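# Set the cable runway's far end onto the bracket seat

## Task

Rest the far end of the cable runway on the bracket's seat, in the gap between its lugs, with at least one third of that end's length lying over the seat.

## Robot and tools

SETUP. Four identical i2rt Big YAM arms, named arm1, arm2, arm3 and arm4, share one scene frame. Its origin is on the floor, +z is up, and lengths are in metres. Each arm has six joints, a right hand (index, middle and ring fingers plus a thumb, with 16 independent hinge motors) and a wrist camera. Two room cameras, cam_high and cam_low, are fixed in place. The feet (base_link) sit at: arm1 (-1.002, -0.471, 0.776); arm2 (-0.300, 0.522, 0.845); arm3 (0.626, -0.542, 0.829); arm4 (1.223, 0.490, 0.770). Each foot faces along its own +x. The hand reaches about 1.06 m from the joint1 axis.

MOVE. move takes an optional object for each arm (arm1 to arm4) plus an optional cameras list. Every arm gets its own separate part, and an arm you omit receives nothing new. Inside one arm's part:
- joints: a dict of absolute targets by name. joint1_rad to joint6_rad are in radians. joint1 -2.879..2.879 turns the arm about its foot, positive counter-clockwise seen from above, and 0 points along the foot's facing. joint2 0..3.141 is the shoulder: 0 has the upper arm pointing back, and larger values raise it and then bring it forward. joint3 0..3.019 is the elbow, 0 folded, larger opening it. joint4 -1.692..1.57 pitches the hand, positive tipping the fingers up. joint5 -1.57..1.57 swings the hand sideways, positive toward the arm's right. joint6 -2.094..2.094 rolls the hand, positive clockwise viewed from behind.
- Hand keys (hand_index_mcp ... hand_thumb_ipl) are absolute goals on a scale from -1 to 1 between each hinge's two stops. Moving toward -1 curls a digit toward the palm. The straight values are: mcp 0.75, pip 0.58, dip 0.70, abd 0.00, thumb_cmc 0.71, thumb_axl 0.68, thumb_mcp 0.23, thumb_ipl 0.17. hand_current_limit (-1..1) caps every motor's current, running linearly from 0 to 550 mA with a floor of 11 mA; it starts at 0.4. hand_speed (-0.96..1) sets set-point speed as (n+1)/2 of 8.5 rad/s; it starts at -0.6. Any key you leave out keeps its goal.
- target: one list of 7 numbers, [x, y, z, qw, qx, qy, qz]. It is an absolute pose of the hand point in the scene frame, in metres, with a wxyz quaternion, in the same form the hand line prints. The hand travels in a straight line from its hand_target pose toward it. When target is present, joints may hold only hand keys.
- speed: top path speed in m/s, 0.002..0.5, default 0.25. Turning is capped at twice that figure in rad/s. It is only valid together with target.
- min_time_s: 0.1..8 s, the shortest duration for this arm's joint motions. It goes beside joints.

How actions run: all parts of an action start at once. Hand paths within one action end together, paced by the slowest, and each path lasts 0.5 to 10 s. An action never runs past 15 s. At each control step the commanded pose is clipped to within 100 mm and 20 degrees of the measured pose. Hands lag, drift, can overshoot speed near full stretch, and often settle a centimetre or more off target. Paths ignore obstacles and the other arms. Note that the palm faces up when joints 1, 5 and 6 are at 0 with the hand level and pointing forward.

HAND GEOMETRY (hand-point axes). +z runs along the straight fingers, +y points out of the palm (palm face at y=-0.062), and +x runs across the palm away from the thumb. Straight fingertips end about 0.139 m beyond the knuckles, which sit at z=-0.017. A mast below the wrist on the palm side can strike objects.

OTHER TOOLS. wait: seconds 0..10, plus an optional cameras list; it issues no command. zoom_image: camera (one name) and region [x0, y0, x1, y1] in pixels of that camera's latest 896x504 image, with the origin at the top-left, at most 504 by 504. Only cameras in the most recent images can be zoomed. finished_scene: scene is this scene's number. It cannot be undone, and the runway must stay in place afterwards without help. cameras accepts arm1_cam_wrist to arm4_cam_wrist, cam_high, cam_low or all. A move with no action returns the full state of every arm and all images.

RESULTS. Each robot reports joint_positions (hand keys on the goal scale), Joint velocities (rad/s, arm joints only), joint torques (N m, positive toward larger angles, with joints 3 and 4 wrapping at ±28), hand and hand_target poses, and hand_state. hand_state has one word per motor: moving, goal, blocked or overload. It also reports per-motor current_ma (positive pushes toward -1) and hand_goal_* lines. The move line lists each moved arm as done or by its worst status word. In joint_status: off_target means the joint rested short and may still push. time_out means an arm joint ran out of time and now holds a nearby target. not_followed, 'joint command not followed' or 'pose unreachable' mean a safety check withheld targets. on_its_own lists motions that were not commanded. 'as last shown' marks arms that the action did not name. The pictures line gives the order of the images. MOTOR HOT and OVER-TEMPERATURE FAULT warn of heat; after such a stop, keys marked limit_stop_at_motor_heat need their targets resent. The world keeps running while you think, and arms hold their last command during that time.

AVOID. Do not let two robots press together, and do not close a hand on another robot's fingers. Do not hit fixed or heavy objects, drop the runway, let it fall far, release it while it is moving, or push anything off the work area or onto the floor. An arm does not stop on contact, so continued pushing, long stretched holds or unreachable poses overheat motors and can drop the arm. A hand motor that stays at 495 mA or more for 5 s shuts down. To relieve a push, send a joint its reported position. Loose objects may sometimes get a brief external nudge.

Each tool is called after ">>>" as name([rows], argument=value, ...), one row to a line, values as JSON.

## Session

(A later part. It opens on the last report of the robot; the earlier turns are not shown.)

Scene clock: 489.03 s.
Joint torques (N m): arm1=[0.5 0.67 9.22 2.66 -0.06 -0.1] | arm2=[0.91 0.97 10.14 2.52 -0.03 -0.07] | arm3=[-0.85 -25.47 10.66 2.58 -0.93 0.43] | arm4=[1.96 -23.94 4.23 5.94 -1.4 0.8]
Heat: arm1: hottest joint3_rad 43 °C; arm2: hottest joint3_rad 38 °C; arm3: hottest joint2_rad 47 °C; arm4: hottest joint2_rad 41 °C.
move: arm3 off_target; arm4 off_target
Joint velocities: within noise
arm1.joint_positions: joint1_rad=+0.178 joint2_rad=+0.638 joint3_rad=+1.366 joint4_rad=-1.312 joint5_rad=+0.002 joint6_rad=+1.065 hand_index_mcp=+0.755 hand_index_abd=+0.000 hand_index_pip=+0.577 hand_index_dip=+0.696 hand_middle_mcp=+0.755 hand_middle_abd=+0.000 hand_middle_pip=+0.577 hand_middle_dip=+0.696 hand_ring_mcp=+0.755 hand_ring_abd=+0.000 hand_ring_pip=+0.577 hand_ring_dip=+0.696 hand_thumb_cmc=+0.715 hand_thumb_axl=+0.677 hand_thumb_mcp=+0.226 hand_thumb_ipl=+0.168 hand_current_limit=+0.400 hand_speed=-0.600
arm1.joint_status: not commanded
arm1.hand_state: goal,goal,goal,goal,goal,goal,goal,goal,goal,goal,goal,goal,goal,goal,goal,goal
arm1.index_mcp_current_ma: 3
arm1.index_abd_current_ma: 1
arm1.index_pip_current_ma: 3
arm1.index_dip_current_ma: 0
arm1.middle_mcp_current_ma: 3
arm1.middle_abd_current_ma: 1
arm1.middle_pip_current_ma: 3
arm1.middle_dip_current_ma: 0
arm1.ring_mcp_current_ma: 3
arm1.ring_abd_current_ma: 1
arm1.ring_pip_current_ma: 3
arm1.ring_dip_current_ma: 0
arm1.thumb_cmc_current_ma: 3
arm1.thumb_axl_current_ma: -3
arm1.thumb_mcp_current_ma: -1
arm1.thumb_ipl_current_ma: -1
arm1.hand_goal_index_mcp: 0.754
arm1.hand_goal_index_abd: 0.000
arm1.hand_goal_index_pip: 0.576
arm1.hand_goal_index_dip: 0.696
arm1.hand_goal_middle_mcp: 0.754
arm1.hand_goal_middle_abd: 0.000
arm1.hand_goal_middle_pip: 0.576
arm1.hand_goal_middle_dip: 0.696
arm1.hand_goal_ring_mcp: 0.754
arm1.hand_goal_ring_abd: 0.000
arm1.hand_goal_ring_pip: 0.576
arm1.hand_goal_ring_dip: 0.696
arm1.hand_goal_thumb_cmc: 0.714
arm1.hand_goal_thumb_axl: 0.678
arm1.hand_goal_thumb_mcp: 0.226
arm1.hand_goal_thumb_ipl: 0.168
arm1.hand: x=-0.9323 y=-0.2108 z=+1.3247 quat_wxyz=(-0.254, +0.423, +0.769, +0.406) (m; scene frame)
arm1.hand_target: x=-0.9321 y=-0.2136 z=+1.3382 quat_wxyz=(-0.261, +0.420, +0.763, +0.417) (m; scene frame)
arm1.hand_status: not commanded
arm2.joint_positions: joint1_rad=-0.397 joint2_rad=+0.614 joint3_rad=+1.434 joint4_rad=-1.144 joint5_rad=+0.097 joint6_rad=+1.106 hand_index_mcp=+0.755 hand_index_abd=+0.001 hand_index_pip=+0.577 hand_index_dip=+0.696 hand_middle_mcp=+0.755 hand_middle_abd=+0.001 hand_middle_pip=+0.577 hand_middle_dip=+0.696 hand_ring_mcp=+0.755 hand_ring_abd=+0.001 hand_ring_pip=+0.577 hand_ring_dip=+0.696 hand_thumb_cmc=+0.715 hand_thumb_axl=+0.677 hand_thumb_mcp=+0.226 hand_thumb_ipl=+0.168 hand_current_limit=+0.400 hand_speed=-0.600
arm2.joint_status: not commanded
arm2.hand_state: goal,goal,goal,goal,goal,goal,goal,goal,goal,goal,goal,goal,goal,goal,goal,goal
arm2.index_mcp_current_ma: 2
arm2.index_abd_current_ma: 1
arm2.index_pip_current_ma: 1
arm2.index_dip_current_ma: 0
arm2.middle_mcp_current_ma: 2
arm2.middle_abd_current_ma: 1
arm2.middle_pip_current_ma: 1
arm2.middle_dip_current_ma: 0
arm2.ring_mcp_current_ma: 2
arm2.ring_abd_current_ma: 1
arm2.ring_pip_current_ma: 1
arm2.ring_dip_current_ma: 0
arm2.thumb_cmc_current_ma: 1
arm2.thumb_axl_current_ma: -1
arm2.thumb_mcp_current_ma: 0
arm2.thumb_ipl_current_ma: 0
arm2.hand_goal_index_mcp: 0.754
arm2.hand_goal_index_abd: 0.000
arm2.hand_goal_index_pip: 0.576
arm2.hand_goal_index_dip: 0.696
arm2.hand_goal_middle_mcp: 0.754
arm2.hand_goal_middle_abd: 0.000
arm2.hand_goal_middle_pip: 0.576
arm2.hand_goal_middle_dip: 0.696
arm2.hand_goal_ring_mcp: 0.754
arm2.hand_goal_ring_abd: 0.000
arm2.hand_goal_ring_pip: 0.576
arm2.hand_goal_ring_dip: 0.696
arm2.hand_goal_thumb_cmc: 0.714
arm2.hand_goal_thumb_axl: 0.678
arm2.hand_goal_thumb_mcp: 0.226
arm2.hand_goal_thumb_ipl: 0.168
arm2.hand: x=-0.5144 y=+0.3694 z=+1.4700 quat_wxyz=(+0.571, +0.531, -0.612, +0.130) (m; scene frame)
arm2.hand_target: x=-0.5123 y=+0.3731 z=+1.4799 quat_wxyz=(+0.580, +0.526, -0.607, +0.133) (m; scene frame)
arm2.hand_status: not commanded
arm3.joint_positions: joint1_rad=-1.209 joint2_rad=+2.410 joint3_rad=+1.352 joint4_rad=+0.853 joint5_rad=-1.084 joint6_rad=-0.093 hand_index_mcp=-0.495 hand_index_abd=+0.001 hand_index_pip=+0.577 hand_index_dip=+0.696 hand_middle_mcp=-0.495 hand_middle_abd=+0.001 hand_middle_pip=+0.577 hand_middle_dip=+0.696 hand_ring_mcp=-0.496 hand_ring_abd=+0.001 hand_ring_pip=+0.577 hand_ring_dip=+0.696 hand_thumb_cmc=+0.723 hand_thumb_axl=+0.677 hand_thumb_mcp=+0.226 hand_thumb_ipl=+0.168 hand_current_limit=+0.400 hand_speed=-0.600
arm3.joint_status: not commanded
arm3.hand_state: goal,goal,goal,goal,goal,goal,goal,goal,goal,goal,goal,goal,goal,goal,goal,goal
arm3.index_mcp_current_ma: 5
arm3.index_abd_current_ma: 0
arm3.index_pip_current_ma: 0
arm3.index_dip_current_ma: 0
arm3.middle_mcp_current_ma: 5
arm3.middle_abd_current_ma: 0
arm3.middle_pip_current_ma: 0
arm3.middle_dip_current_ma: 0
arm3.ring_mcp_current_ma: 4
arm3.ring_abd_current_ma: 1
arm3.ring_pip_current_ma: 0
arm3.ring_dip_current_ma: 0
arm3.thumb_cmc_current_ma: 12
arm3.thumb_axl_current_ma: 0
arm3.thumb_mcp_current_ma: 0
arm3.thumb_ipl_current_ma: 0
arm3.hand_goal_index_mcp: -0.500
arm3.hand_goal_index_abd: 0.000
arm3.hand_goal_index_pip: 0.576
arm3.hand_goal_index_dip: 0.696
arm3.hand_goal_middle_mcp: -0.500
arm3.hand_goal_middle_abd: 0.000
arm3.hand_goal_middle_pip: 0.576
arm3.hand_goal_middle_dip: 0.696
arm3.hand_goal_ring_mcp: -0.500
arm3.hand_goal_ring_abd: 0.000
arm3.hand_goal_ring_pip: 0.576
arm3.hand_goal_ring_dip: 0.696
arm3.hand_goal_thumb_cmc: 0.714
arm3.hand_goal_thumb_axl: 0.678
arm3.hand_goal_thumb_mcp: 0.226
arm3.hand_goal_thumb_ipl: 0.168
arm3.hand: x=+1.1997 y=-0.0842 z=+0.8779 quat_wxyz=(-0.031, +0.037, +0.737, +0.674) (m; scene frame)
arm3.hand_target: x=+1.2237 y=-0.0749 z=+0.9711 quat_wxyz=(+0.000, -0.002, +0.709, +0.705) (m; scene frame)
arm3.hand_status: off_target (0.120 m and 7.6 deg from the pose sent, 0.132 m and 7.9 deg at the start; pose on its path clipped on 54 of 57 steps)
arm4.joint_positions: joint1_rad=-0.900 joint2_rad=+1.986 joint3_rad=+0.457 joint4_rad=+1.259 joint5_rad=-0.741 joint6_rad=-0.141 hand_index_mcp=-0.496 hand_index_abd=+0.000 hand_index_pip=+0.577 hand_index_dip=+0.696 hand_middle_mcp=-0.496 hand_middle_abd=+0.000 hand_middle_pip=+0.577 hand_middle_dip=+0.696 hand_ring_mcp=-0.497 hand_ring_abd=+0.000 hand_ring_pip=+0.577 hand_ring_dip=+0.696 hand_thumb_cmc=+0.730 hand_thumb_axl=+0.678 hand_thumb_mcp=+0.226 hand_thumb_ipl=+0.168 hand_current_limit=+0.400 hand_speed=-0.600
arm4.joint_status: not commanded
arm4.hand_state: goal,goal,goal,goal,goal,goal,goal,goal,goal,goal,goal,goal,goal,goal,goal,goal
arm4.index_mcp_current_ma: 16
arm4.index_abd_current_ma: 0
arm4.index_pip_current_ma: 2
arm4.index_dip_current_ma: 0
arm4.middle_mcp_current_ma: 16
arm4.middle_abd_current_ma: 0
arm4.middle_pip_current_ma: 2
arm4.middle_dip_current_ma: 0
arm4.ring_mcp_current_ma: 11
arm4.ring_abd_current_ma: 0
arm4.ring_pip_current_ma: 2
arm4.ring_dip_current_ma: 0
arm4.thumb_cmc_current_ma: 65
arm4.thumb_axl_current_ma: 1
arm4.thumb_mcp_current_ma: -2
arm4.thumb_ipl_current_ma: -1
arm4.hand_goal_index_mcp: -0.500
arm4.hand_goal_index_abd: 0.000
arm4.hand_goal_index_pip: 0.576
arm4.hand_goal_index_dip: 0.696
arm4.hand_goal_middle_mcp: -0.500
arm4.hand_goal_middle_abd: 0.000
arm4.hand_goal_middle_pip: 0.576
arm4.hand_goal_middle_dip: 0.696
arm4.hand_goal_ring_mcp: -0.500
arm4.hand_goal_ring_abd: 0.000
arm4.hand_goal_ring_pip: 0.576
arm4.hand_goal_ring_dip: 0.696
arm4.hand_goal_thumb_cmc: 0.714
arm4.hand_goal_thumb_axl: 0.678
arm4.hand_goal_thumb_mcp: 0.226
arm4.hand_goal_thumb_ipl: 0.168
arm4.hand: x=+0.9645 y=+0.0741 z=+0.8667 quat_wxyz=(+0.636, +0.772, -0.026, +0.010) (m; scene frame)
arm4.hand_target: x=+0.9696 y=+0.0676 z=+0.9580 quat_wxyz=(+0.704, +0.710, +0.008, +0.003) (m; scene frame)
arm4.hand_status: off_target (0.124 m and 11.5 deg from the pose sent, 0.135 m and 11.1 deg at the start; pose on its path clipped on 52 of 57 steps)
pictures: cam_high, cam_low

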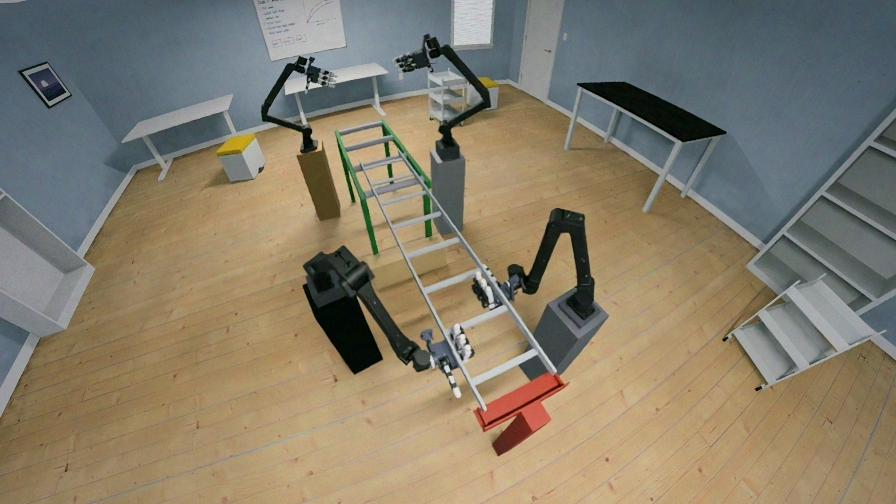

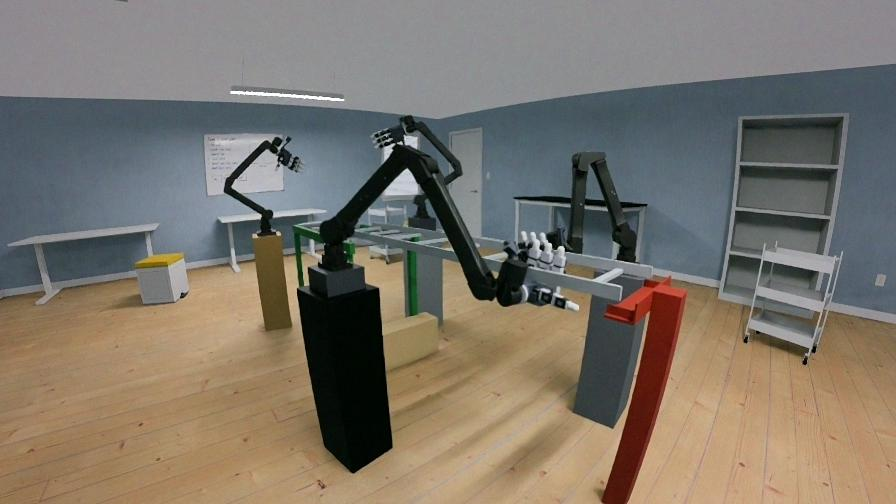

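>>> move(arm4={"target": [0.982, 0.064, 0.985, 0.7071, 0.7071, 0, 0], "speed": 0.05}, arm3={"target": [1.24, -0.070, 0.985, 0, 0, 0.7071, 0.7071], "speed": 0.05})

>>> move(arm4={"target": [0.982, 0.064, 0.90, 0.7071, 0.7071, 0, 0], "speed": 0.04}, arm3={"target": [1.235, -0.072, 0.91, 0, 0, 0.7071, 0.7071], "speed": 0.04}, cameras=["cam_low", "cam_high"])

>>> zoom_image(camera="cam_high", region=[460, 370, 520, 450])

>>> zoom_image(camera="cam_high", region=[515, 330, 585, 410])

>>> zoom_image(camera="cam_low", region=[570, 250, 690, 330])

Scene clock: 502.93 s.
Joint torques (N m): arm1=[0.26 0.44 9.18 2.69 -0.05 -0.11] | arm2=[0.79 0.91 10.13 2.45 -0.04 -0.07] | arm3=[-0.5 -25.82 10.24 2.36 -1.17 0.35] | arm4=[2.55 -23.65 4.25 5.89 -1.5 0.86]
Heat: arm1: hottest joint3_rad 43 °C; arm2: hottest joint3_rad 38 °C; arm3: hottest joint2_rad 48 °C; arm4: hottest joint2_rad 40 °C.
move: arm3 off_target; arm4 off_target
Joint velocities: within noise
arm1, arm2: as last shown
arm3.joint_positions: joint1_rad=-1.217 joint2_rad=+2.410 joint3_rad=+1.378 joint4_rad=+0.835 joint5_rad=-1.085 joint6_rad=-0.082 hand_index_mcp=-0.495 hand_index_abd=+0.001 hand_index_pip=+0.577 hand_index_dip=+0.696 hand_middle_mcp=-0.495 hand_middle_abd=+0.001 hand_middle_pip=+0.577 hand_middle_dip=+0.696 hand_ring_mcp=-0.496 hand_ring_abd=+0.001 hand_ring_pip=+0.577 hand_ring_dip=+0.696 hand_thumb_cmc=+0.723 hand_thumb_axl=+0.677 hand_thumb_mcp=+0.226 hand_thumb_ipl=+0.168 hand_current_limit=+0.400 hand_speed=-0.600
arm3.joint_status: not commanded
arm3.hand_state: goal,goal,goal,goal,goal,goal,goal,goal,goal,goal,goal,goal,goal,goal,goal,goal
arm3.index_mcp_current_ma: 5
arm3.index_abd_current_ma: 0
arm3.index_pip_current_ma: 0
arm3.index_dip_current_ma: 0
arm3.middle_mcp_current_ma: 5
arm3.middle_abd_current_ma: 0
arm3.middle_pip_current_ma: 0
arm3.middle_dip_current_ma: 0
arm3.ring_mcp_current_ma: 4
arm3.ring_abd_current_ma: 1
arm3.ring_pip_current_ma: 0
arm3.ring_dip_current_ma: 0
arm3.thumb_cmc_current_ma: 12
arm3.thumb_axl_current_ma: 0
arm3.thumb_mcp_current_ma: 0
arm3.thumb_ipl_current_ma: 0
arm3.hand_goal_index_mcp: -0.500
arm3.hand_goal_index_abd: 0.000
arm3.hand_goal_index_pip: 0.576
arm3.hand_goal_index_dip: 0.696
arm3.hand_goal_middle_mcp: -0.500
arm3.hand_goal_middle_abd: 0.000
arm3.hand_goal_middle_pip: 0.576
arm3.hand_goal_middle_dip: 0.696
arm3.hand_goal_ring_mcp: -0.500
arm3.hand_goal_ring_abd: 0.000
arm3.hand_goal_ring_pip: 0.576
arm3.hand_goal_ring_dip: 0.696
arm3.hand_goal_thumb_cmc: 0.714
arm3.hand_goal_thumb_axl: 0.678
arm3.hand_goal_thumb_mcp: 0.226
arm3.hand_goal_thumb_ipl: 0.168
arm3.hand: x=+1.2113 y=-0.0853 z=+0.8838 quat_wxyz=(-0.030, +0.041, +0.736, +0.675) (m; scene frame)
arm3.hand_target: x=+1.2299 y=-0.0759 z=+0.9784 quat_wxyz=(+0.000, -0.001, +0.709, +0.706) (m; scene frame)
arm3.hand_status: off_target (0.106 m and 7.6 deg from the pose sent, 0.115 m and 7.6 deg at the start; pose on its path clipped on 36 of 40 steps)
arm4.joint_positions: joint1_rad=-0.871 joint2_rad=+1.952 joint3_rad=+0.425 joint4_rad=+1.259 joint5_rad=-0.706 joint6_rad=-0.147 hand_index_mcp=-0.496 hand_index_abd=+0.000 hand_index_pip=+0.577 hand_index_dip=+0.696 hand_middle_mcp=-0.496 hand_middle_abd=+0.000 hand_middle_pip=+0.577 hand_middle_dip=+0.696 hand_ring_mcp=-0.497 hand_ring_abd=+0.000 hand_ring_pip=+0.577 hand_ring_dip=+0.696 hand_thumb_cmc=+0.730 hand_thumb_axl=+0.678 hand_thumb_mcp=+0.226 hand_thumb_ipl=+0.168 hand_current_limit=+0.400 hand_speed=-0.600
arm4.joint_status: not commanded
arm4.hand_state: goal,goal,goal,goal,goal,goal,goal,goal,goal,goal,goal,goal,goal,goal,goal,goal
arm4.index_mcp_current_ma: 16
arm4.index_abd_current_ma: 0
arm4.index_pip_current_ma: 2
arm4.index_dip_current_ma: 0
arm4.middle_mcp_current_ma: 16
arm4.middle_abd_current_ma: 0
arm4.middle_pip_current_ma: 2
arm4.middle_dip_current_ma: 0
arm4.ring_mcp_current_ma: 11
arm4.ring_abd_current_ma: 0
arm4.ring_pip_current_ma: 2
arm4.ring_dip_current_ma: 0
arm4.thumb_cmc_current_ma: 65
arm4.thumb_axl_current_ma: 1
arm4.thumb_mcp_current_ma: -2
arm4.thumb_ipl_current_ma: -1
arm4.hand_goal_index_mcp: -0.500
arm4.hand_goal_index_abd: 0.000
arm4.hand_goal_index_pip: 0.576
arm4.hand_goal_index_dip: 0.696
arm4.hand_goal_middle_mcp: -0.500
arm4.hand_goal_middle_abd: 0.000
arm4.hand_goal_middle_pip: 0.576
arm4.hand_goal_middle_dip: 0.696
arm4.hand_goal_ring_mcp: -0.500
arm4.hand_goal_ring_abd: 0.000
arm4.hand_goal_ring_pip: 0.576
arm4.hand_goal_ring_dip: 0.696
arm4.hand_goal_thumb_cmc: 0.714
arm4.hand_goal_thumb_axl: 0.678
arm4.hand_goal_thumb_mcp: 0.226
arm4.hand_goal_thumb_ipl: 0.168
arm4.hand: x=+0.9779 y=+0.0752 z=+0.8735 quat_wxyz=(+0.634, +0.773, -0.023, +0.004) (m; scene frame)
arm4.hand_target: x=+0.9859 y=+0.0693 z=+0.9643 quat_wxyz=(+0.705, +0.710, +0.008, +0.003) (m; scene frame)
arm4.hand_status: off_target (0.112 m and 11.7 deg from the pose sent, 0.120 m and 11.5 deg at the start; pose on its path clipped on 34 of 40 steps)
pictures: none

Scene clock: 505.37 s.
Joint torques (N m): arm1=[0.32 0.44 9.18 2.69 -0.05 -0.11] | arm2=[0.85 0.97 10.14 2.52 -0.04 -0.07] | arm3=[-0.5 -22.59 9.62 3.19 -0.81 0.27] | arm4=[2.14 -16.73 4.03 6.58 -1.03 0.88]
Heat: arm1: hottest joint3_rad 43 °C; arm2: hottest joint3_rad 38 °C; arm3: hottest joint2_rad 48 °C; arm4: hottest joint2_rad 40 °C.
move: arm3 off_target; arm4 off_target
Joint velocities: within noise
arm1, arm2: as last shown
arm3.joint_positions: joint1_rad=-1.218 joint2_rad=+2.505 joint3_rad=+1.431 joint4_rad=+0.906 joint5_rad=-1.091 joint6_rad=-0.073 hand_index_mcp=-0.495 hand_index_abd=+0.001 hand_index_pip=+0.577 hand_index_dip=+0.696 hand_middle_mcp=-0.495 hand_middle_abd=+0.001 hand_middle_pip=+0.577 hand_middle_dip=+0.696 hand_ring_mcp=-0.496 hand_ring_abd=+0.001 hand_ring_pip=+0.577 hand_ring_dip=+0.696 hand_thumb_cmc=+0.723 hand_thumb_axl=+0.677 hand_thumb_mcp=+0.226 hand_thumb_ipl=+0.168 hand_current_limit=+0.400 hand_speed=-0.600
arm3.joint_status: not commanded
arm3.hand_state: goal,goal,goal,goal,goal,goal,goal,goal,goal,goal,goal,goal,goal,goal,goal,goal
arm3.index_mcp_current_ma: 5
arm3.index_abd_current_ma: 0
arm3.index_pip_current_ma: 0
arm3.index_dip_current_ma: 0
arm3.middle_mcp_current_ma: 5
arm3.middle_abd_current_ma: 0
arm3.middle_pip_current_ma: 0
arm3.middle_dip_current_ma: 0
arm3.ring_mcp_current_ma: 4
arm3.ring_abd_current_ma: 1
arm3.ring_pip_current_ma: 0
arm3.ring_dip_current_ma: 0
arm3.thumb_cmc_current_ma: 13
arm3.thumb_axl_current_ma: 0
arm3.thumb_mcp_current_ma: 0
arm3.thumb_ipl_current_ma: 0
arm3.hand_goal_index_mcp: -0.500
arm3.hand_goal_index_abd: 0.000
arm3.hand_goal_index_pip: 0.576
arm3.hand_goal_index_dip: 0.696
arm3.hand_goal_middle_mcp: -0.500
arm3.hand_goal_middle_abd: 0.000
arm3.hand_goal_middle_pip: 0.576
arm3.hand_goal_middle_dip: 0.696
arm3.hand_goal_ring_mcp: -0.500
arm3.hand_goal_ring_abd: 0.000
arm3.hand_goal_ring_pip: 0.576
arm3.hand_goal_ring_dip: 0.696
arm3.hand_goal_thumb_cmc: 0.714
arm3.hand_goal_thumb_axl: 0.678
arm3.hand_goal_thumb_mcp: 0.226
arm3.hand_goal_thumb_ipl: 0.168
arm3.hand: x=+1.2135 y=-0.0849 z=+0.8491 quat_wxyz=(-0.025, +0.034, +0.731, +0.681) (m; scene frame)
arm3.hand_target: x=+1.2303 y=-0.0747 z=+0.9102 quat_wxyz=(+0.000, -0.001, +0.708, +0.706) (m; scene frame)
arm3.hand_status: off_target (0.066 m and 6.4 deg from the pose sent, 0.038 m and 7.6 deg at the start)
arm4.joint_positions: joint1_rad=-0.870 joint2_rad=+2.141 joint3_rad=+0.451 joint4_rad=+1.473 joint5_rad=-0.713 joint6_rad=-0.151 hand_index_mcp=-0.496 hand_index_abd=+0.000 hand_index_pip=+0.577 hand_index_dip=+0.696 hand_middle_mcp=-0.496 hand_middle_abd=+0.000 hand_middle_pip=+0.577 hand_middle_dip=+0.696 hand_ring_mcp=-0.497 hand_ring_abd=+0.000 hand_ring_pip=+0.577 hand_ring_dip=+0.696 hand_thumb_cmc=+0.730 hand_thumb_axl=+0.678 hand_thumb_mcp=+0.226 hand_thumb_ipl=+0.168 hand_current_limit=+0.400 hand_speed=-0.600
arm4.joint_status: not commanded
arm4.hand_state: goal,goal,goal,goal,goal,goal,goal,goal,goal,goal,goal,goal,goal,goal,goal,goal
arm4.index_mcp_current_ma: 16
arm4.index_abd_current_ma: 0
arm4.index_pip_current_ma: 2
arm4.index_dip_current_ma: 0
arm4.middle_mcp_current_ma: 16
arm4.middle_abd_current_ma: 0
arm4.middle_pip_current_ma: 2
arm4.middle_dip_current_ma: 0
arm4.ring_mcp_current_ma: 11
arm4.ring_abd_current_ma: 0
arm4.ring_pip_current_ma: 2
arm4.ring_dip_current_ma: 0
arm4.thumb_cmc_current_ma: 65
arm4.thumb_axl_current_ma: 1
arm4.thumb_mcp_current_ma: -2
arm4.thumb_ipl_current_ma: -1
arm4.hand_goal_index_mcp: -0.500
arm4.hand_goal_index_abd: 0.000
arm4.hand_goal_index_pip: 0.576
arm4.hand_goal_index_dip: 0.696
arm4.hand_goal_middle_mcp: -0.500
arm4.hand_goal_middle_abd: 0.000
arm4.hand_goal_middle_pip: 0.576
arm4.hand_goal_middle_dip: 0.696
arm4.hand_goal_ring_mcp: -0.500
arm4.hand_goal_ring_abd: 0.000
arm4.hand_goal_ring_pip: 0.576
arm4.hand_goal_ring_dip: 0.696
arm4.hand_goal_thumb_cmc: 0.714
arm4.hand_goal_thumb_axl: 0.678
arm4.hand_goal_thumb_mcp: 0.226
arm4.hand_goal_thumb_ipl: 0.168
arm4.hand: x=+0.9844 y=+0.0790 z=+0.8439 quat_wxyz=(+0.649, +0.761, -0.008, -0.008) (m; scene frame)
arm4.hand_target: x=+0.9847 y=+0.0671 z=+0.8975 quat_wxyz=(+0.702, +0.712, +0.006, +0.003) (m; scene frame)
arm4.hand_status: off_target (0.058 m and 9.2 deg from the pose sent, 0.029 m and 11.7 deg at the start)
pictures: cam_high, cam_low

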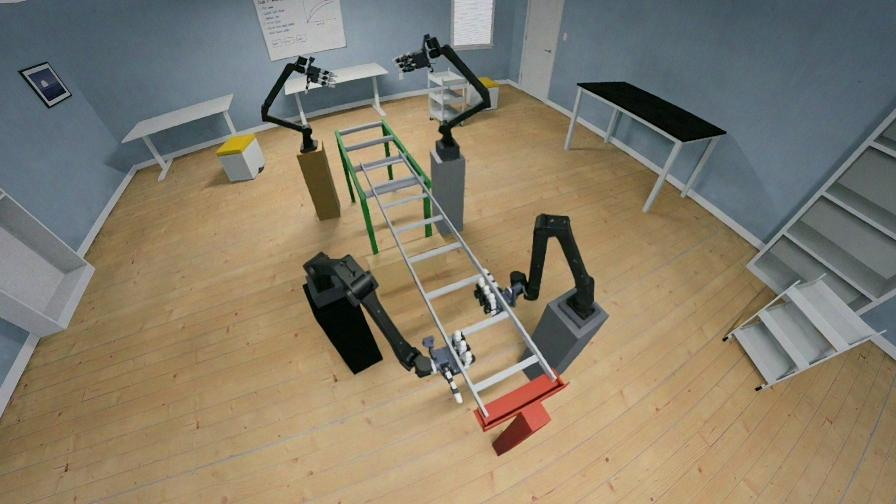

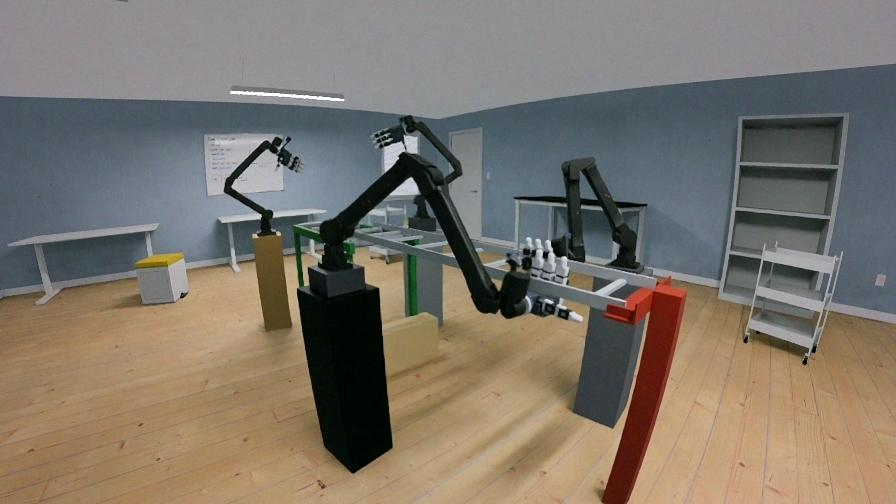

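Scaled by 6.300 from the camera's 896x504 image, which has a finer 1280x720 frame.

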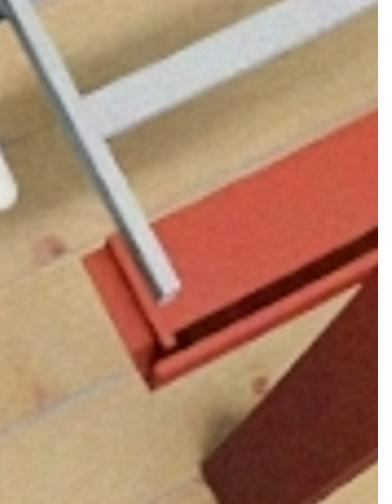

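Scaled by 6.300 from the camera's 896x504 image, which has a finer 1280x720 frame.

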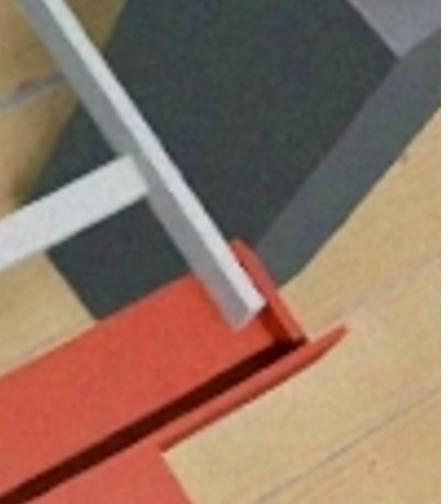

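Scaled by 4.200 from the camera's 896x504 image, which has a finer 1280x720 frame.

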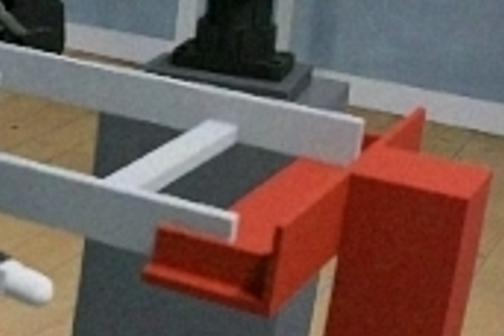

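>>> move(arm4={"target": [0.978, 0.062, 0.82, 0.7071, 0.7071, 0, 0], "speed": 0.05}, arm3={"target": [1.222, -0.070, 0.83, 0, 0, 0.7071, 0.7071], "speed": 0.05}, cameras=["cam_low", "cam_high"])

>>> zoom_image(camera="cam_high", region=[460, 330, 580, 450])

>>> zoom_image(camera="cam_low", region=[570, 250, 690, 330])

Scene clock: 513.20 s.
Joint torques (N m): arm1=[0.38 0.5 9.14 2.71 -0.05 -0.1] | arm2=[0.97 0.97 10.1 2.51 -0.03 -0.07] | arm3=[0.5 -19.55 7.71 2.47 0.02 0.03] | arm4=[0.26 -10.4 2.09 2.95 -0.4 -0.23]
Heat: arm1: hottest joint3_rad 43 °C; arm2: hottest joint3_rad 38 °C; arm3: hottest joint3_rad 47 °C; arm4: hottest joint2_rad 40 °C.
move: arm3 off_target; arm4 off_target
Joint velocities: within noise
arm1, arm2: as last shown
arm3.joint_positions: joint1_rad=-1.217 joint2_rad=+2.629 joint3_rad=+1.526 joint4_rad=+1.033 joint5_rad=-1.094 joint6_rad=-0.036 hand_index_mcp=-0.495 hand_index_abd=+0.001 hand_index_pip=+0.577 hand_index_dip=+0.696 hand_middle_mcp=-0.495 hand_middle_abd=+0.001 hand_middle_pip=+0.577 hand_middle_dip=+0.696 hand_ring_mcp=-0.497 hand_ring_abd=+0.001 hand_ring_pip=+0.577 hand_ring_dip=+0.696 hand_thumb_cmc=+0.723 hand_thumb_axl=+0.677 hand_thumb_mcp=+0.226 hand_thumb_ipl=+0.168 hand_current_limit=+0.400 hand_speed=-0.600
arm3.joint_status: not commanded
arm3.hand_state: goal,goal,goal,goal,goal,goal,goal,goal,goal,goal,goal,goal,goal,goal,goal,goal
arm3.index_mcp_current_ma: 5
arm3.index_abd_current_ma: 0
arm3.index_pip_current_ma: 0
arm3.index_dip_current_ma: 0
arm3.middle_mcp_current_ma: 5
arm3.middle_abd_current_ma: 0
arm3.middle_pip_current_ma: 0
arm3.middle_dip_current_ma: 0
arm3.ring_mcp_current_ma: 2
arm3.ring_abd_current_ma: 1
arm3.ring_pip_current_ma: 0
arm3.ring_dip_current_ma: 0
arm3.thumb_cmc_current_ma: 13
arm3.thumb_axl_current_ma: 0
arm3.thumb_mcp_current_ma: 0
arm3.thumb_ipl_current_ma: 0
arm3.hand_goal_index_mcp: -0.500
arm3.hand_goal_index_abd: 0.000
arm3.hand_goal_index_pip: 0.576
arm3.hand_goal_index_dip: 0.696
arm3.hand_goal_middle_mcp: -0.500
arm3.hand_goal_middle_abd: 0.000
arm3.hand_goal_middle_pip: 0.576
arm3.hand_goal_middle_dip: 0.696
arm3.hand_goal_ring_mcp: -0.500
arm3.hand_goal_ring_abd: 0.000
arm3.hand_goal_ring_pip: 0.576
arm3.hand_goal_ring_dip: 0.696
arm3.hand_goal_thumb_cmc: 0.714
arm3.hand_goal_thumb_axl: 0.678
arm3.hand_goal_thumb_mcp: 0.226
arm3.hand_goal_thumb_ipl: 0.168
arm3.hand: x=+1.2174 y=-0.0830 z=+0.8166 quat_wxyz=(-0.008, +0.016, +0.716, +0.697) (m; scene frame)
arm3.hand_target: x=+1.2212 y=-0.0706 z=+0.8303 quat_wxyz=(+0.000, +0.000, +0.708, +0.707) (m; scene frame)
arm3.hand_status: off_target (0.019 m and 2.6 deg from the pose sent, 0.026 m and 6.4 deg at the start)
arm4.joint_positions: joint1_rad=-0.870 joint2_rad=+2.261 joint3_rad=+0.553 joint4_rad=+1.571 joint5_rad=-0.762 joint6_rad=-0.110 hand_index_mcp=-0.496 hand_index_abd=+0.000 hand_index_pip=+0.577 hand_index_dip=+0.696 hand_middle_mcp=-0.496 hand_middle_abd=+0.000 hand_middle_pip=+0.577 hand_middle_dip=+0.696 hand_ring_mcp=-0.497 hand_ring_abd=+0.000 hand_ring_pip=+0.577 hand_ring_dip=+0.696 hand_thumb_cmc=+0.729 hand_thumb_axl=+0.676 hand_thumb_mcp=+0.226 hand_thumb_ipl=+0.168 hand_current_limit=+0.400 hand_speed=-0.600
arm4.joint_status: not commanded
arm4.hand_state: goal,goal,goal,goal,goal,goal,goal,goal,goal,goal,goal,goal,goal,goal,goal,goal
arm4.index_mcp_current_ma: 16
arm4.index_abd_current_ma: 0
arm4.index_pip_current_ma: 2
arm4.index_dip_current_ma: 0
arm4.middle_mcp_current_ma: 15
arm4.middle_abd_current_ma: 0
arm4.middle_pip_current_ma: 2
arm4.middle_dip_current_ma: 0
arm4.ring_mcp_current_ma: 11
arm4.ring_abd_current_ma: 0
arm4.ring_pip_current_ma: 2
arm4.ring_dip_current_ma: 0
arm4.thumb_cmc_current_ma: 63
arm4.thumb_axl_current_ma: -8
arm4.thumb_mcp_current_ma: -2
arm4.thumb_ipl_current_ma: -1
arm4.hand_goal_index_mcp: -0.500
arm4.hand_goal_index_abd: 0.000
arm4.hand_goal_index_pip: 0.576
arm4.hand_goal_index_dip: 0.696
arm4.hand_goal_middle_mcp: -0.500
arm4.hand_goal_middle_abd: 0.000
arm4.hand_goal_middle_pip: 0.576
arm4.hand_goal_middle_dip: 0.696
arm4.hand_goal_ring_mcp: -0.500
arm4.hand_goal_ring_abd: 0.000
arm4.hand_goal_ring_pip: 0.576
arm4.hand_goal_ring_dip: 0.696
arm4.hand_goal_thumb_cmc: 0.714
arm4.hand_goal_thumb_axl: 0.678
arm4.hand_goal_thumb_mcp: 0.226
arm4.hand_goal_thumb_ipl: 0.168
arm4.hand: x=+0.9752 y=+0.0627 z=+0.8293 quat_wxyz=(+0.673, +0.739, +0.011, +0.003) (m; scene frame)
arm4.hand_target: x=+0.9777 y=+0.0619 z=+0.8204 quat_wxyz=(+0.672, +0.741, +0.012, +0.007) (m; scene frame)
arm4.hand_status: off_target (0.010 m and 5.5 deg from the pose sent, 0.030 m and 9.2 deg at the start; a joint's target at an end of its range on 65 of 72 steps)
pictures: cam_high, cam_low

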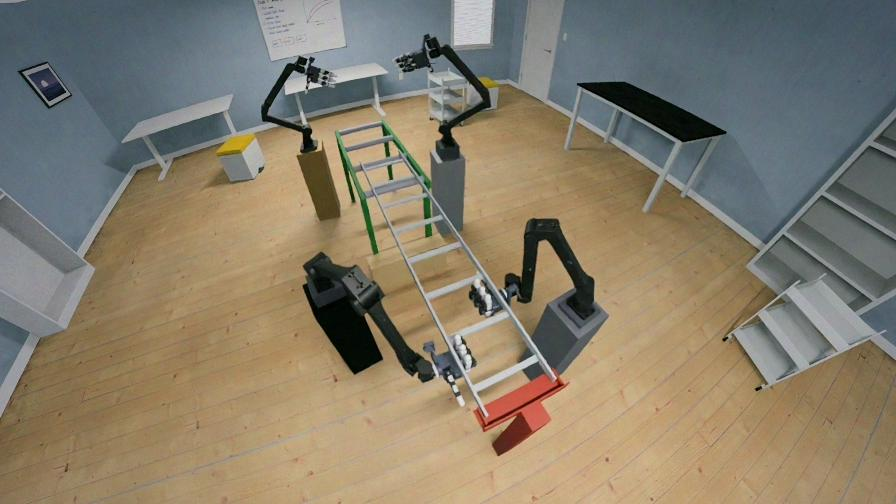

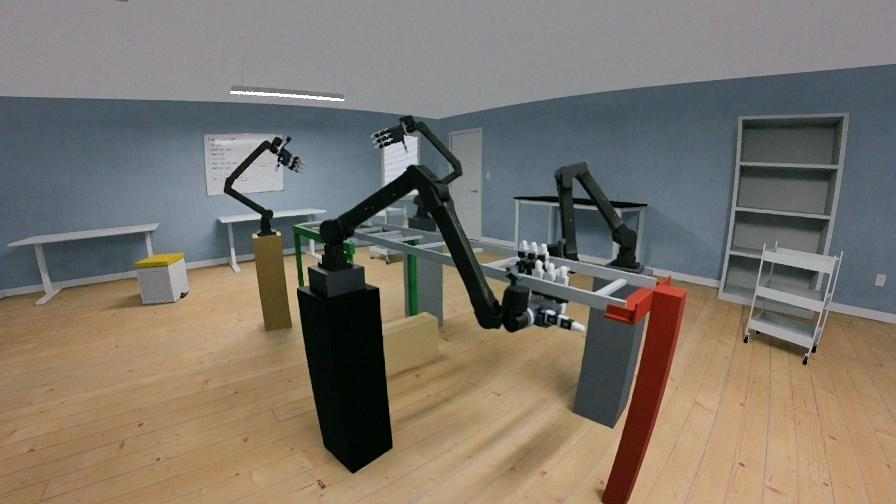

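Scaled by 4.200 from the camera's 896x504 image, which has a finer 1280x720 frame.

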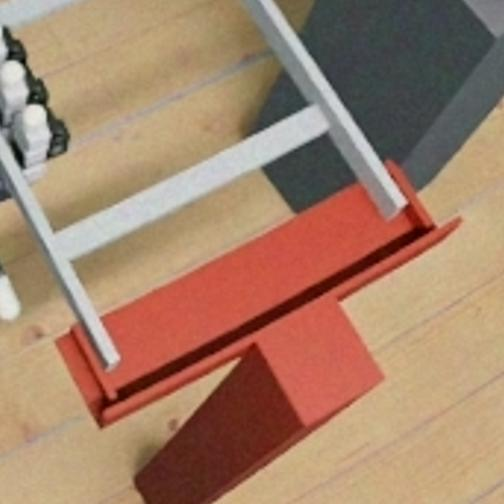

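Scaled by 4.200 from the camera's 896x504 image, which has a finer 1280x720 frame.

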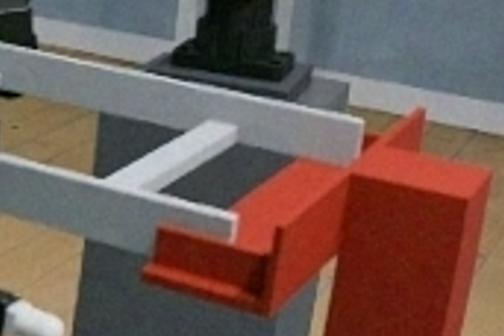

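>>> move(arm4={"target": [0.965, 0.062, 0.69, 0.7071, 0.7071, 0, 0], "speed": 0.12}, arm3={"target": [1.212, -0.066, 0.69, 0, 0, 0.7071, 0.7071], "speed": 0.12}, cameras=["cam_low", "cam_high"])

>>> zoom_image(camera="cam_high", region=[420, 250, 580, 450])

>>> zoom_image(camera="cam_low", region=[480, 220, 700, 350])

Scene clock: 518.87 s.
Joint torques (N m): arm1=[0.32 0.56 9.16 2.73 -0.05 -0.11] | arm2=[0.91 1.03 10.09 2.52 -0.03 -0.07] | arm3=[0.44 -20.31 6.89 2.61 -0.01 0.02] | arm4=[-1.14 -12.34 0.8 2.86 -0.51 -0.35]
Heat: arm1: hottest joint3_rad 43 °C; arm2: hottest joint3_rad 38 °C; arm3: hottest joint2_rad 46 °C; arm4: hottest joint2_rad 40 °C.
move: arm3 off_target; arm4 off_target
Joint velocities: within noise
arm1, arm2: as last shown
arm3.joint_positions: joint1_rad=-1.206 joint2_rad=+2.970 joint3_rad=+1.788 joint4_rad=+1.112 joint5_rad=-1.083 joint6_rad=-0.035 hand_index_mcp=-0.495 hand_index_abd=+0.001 hand_index_pip=+0.577 hand_index_dip=+0.696 hand_middle_mcp=-0.495 hand_middle_abd=+0.001 hand_middle_pip=+0.577 hand_middle_dip=+0.696 hand_ring_mcp=-0.497 hand_ring_abd=+0.001 hand_ring_pip=+0.577 hand_ring_dip=+0.696 hand_thumb_cmc=+0.723 hand_thumb_axl=+0.677 hand_thumb_mcp=+0.226 hand_thumb_ipl=+0.168 hand_current_limit=+0.400 hand_speed=-0.600
arm3.joint_status: not commanded
arm3.hand_state: goal,goal,goal,goal,goal,goal,goal,goal,goal,goal,goal,goal,goal,goal,goal,goal
arm3.index_mcp_current_ma: 5
arm3.index_abd_current_ma: 0
arm3.index_pip_current_ma: 0
arm3.index_dip_current_ma: 0
arm3.middle_mcp_current_ma: 5
arm3.middle_abd_current_ma: 0
arm3.middle_pip_current_ma: 0
arm3.middle_dip_current_ma: 0
arm3.ring_mcp_current_ma: 2
arm3.ring_abd_current_ma: 1
arm3.ring_pip_current_ma: 0
arm3.ring_dip_current_ma: 0
arm3.thumb_cmc_current_ma: 13
arm3.thumb_axl_current_ma: 0
arm3.thumb_mcp_current_ma: 0
arm3.thumb_ipl_current_ma: 0
arm3.hand_goal_index_mcp: -0.500
arm3.hand_goal_index_abd: 0.000
arm3.hand_goal_index_pip: 0.576
arm3.hand_goal_index_dip: 0.696
arm3.hand_goal_middle_mcp: -0.500
arm3.hand_goal_middle_abd: 0.000
arm3.hand_goal_middle_pip: 0.576
arm3.hand_goal_middle_dip: 0.696
arm3.hand_goal_ring_mcp: -0.500
arm3.hand_goal_ring_abd: 0.000
arm3.hand_goal_ring_pip: 0.576
arm3.hand_goal_ring_dip: 0.696
arm3.hand_goal_thumb_cmc: 0.714
arm3.hand_goal_thumb_axl: 0.678
arm3.hand_goal_thumb_mcp: 0.226
arm3.hand_goal_thumb_ipl: 0.168
arm3.hand: x=+1.2077 y=-0.0786 z=+0.6752 quat_wxyz=(-0.008, +0.016, +0.717, +0.697) (m; scene frame)
arm3.hand_target: x=+1.2111 y=-0.0664 z=+0.6902 quat_wxyz=(+0.000, +0.000, +0.707, +0.707) (m; scene frame)
arm3.hand_status: off_target (0.020 m and 2.6 deg from the pose sent, 0.128 m and 2.6 deg at the start)
arm4.joint_positions: joint1_rad=-0.912 joint2_rad=+2.612 joint3_rad=+0.775 joint4_rad=+1.571 joint5_rad=-0.862 joint6_rad=-0.218 hand_index_mcp=-0.496 hand_index_abd=+0.000 hand_index_pip=+0.577 hand_index_dip=+0.696 hand_middle_mcp=-0.496 hand_middle_abd=+0.000 hand_middle_pip=+0.577 hand_middle_dip=+0.696 hand_ring_mcp=-0.497 hand_ring_abd=+0.000 hand_ring_pip=+0.577 hand_ring_dip=+0.696 hand_thumb_cmc=+0.729 hand_thumb_axl=+0.676 hand_thumb_mcp=+0.226 hand_thumb_ipl=+0.168 hand_current_limit=+0.400 hand_speed=-0.600
arm4.joint_status: not commanded
arm4.hand_state: goal,goal,goal,goal,goal,goal,goal,goal,goal,goal,goal,goal,goal,goal,goal,goal
arm4.index_mcp_current_ma: 16
arm4.index_abd_current_ma: 0
arm4.index_pip_current_ma: 2
arm4.index_dip_current_ma: 0
arm4.middle_mcp_current_ma: 15
arm4.middle_abd_current_ma: 0
arm4.middle_pip_current_ma: 2
arm4.middle_dip_current_ma: 0
arm4.ring_mcp_current_ma: 11
arm4.ring_abd_current_ma: 0
arm4.ring_pip_current_ma: 2
arm4.ring_dip_current_ma: 0
arm4.thumb_cmc_current_ma: 63
arm4.thumb_axl_current_ma: -8
arm4.thumb_mcp_current_ma: -2
arm4.thumb_ipl_current_ma: -1
arm4.hand_goal_index_mcp: -0.500
arm4.hand_goal_index_abd: 0.000
arm4.hand_goal_index_pip: 0.576
arm4.hand_goal_index_dip: 0.696
arm4.hand_goal_middle_mcp: -0.500
arm4.hand_goal_middle_abd: 0.000
arm4.hand_goal_middle_pip: 0.576
arm4.hand_goal_middle_dip: 0.696
arm4.hand_goal_ring_mcp: -0.500
arm4.hand_goal_ring_abd: 0.000
arm4.hand_goal_ring_pip: 0.576
arm4.hand_goal_ring_dip: 0.696
arm4.hand_goal_thumb_cmc: 0.714
arm4.hand_goal_thumb_axl: 0.678
arm4.hand_goal_thumb_mcp: 0.226
arm4.hand_goal_thumb_ipl: 0.168
arm4.hand: x=+0.9666 y=+0.0546 z=+0.6999 quat_wxyz=(+0.645, +0.763, +0.038, +0.027) (m; scene frame)
arm4.hand_target: x=+0.9649 y=+0.0617 z=+0.6904 quat_wxyz=(+0.643, +0.764, +0.036, +0.021) (m; scene frame)
arm4.hand_status: off_target (0.013 m and 10.9 deg from the pose sent, 0.140 m and 5.5 deg at the start; a joint's target at an end of its range on 64 of 64 steps)
pictures: cam_high, cam_low

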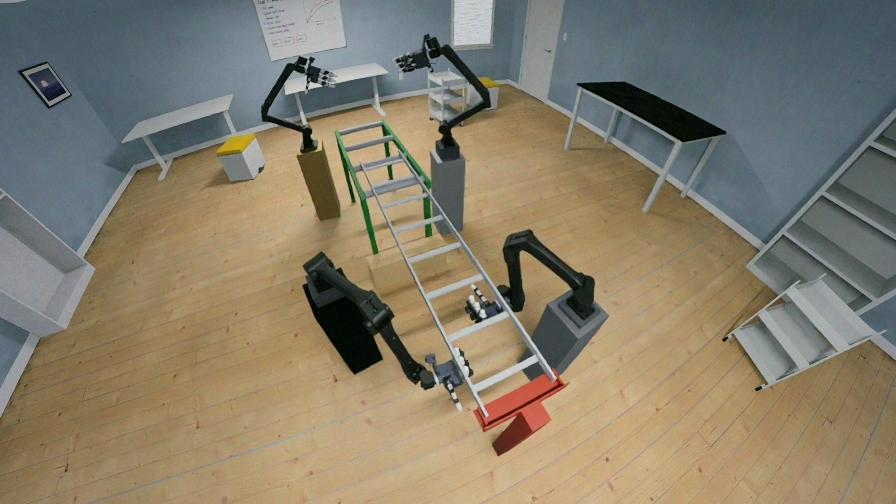

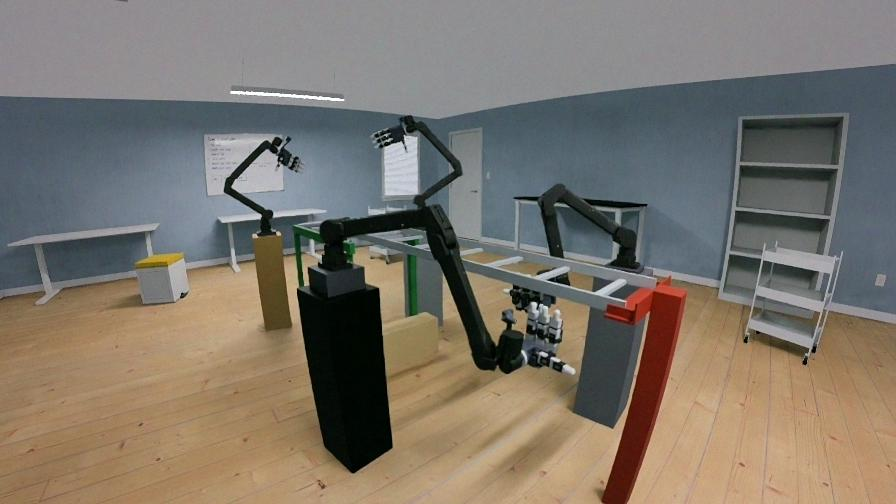

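Scaled by 2.520 from the camera's 896x504 image, which has a finer 1280x720 frame.

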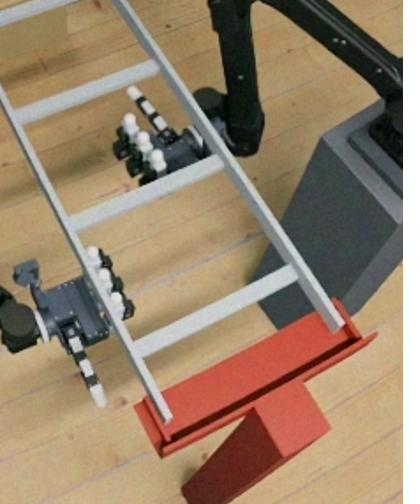

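Scaled by 2.291 from the camera's 896x504 image, which has a finer 1280x720 frame.

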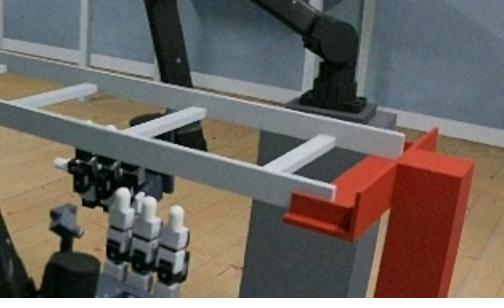

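Runway is resting on the seat between the lugs with both hands clear.

>>> finished_scene(scene=1)

The scene is finished: the task was done.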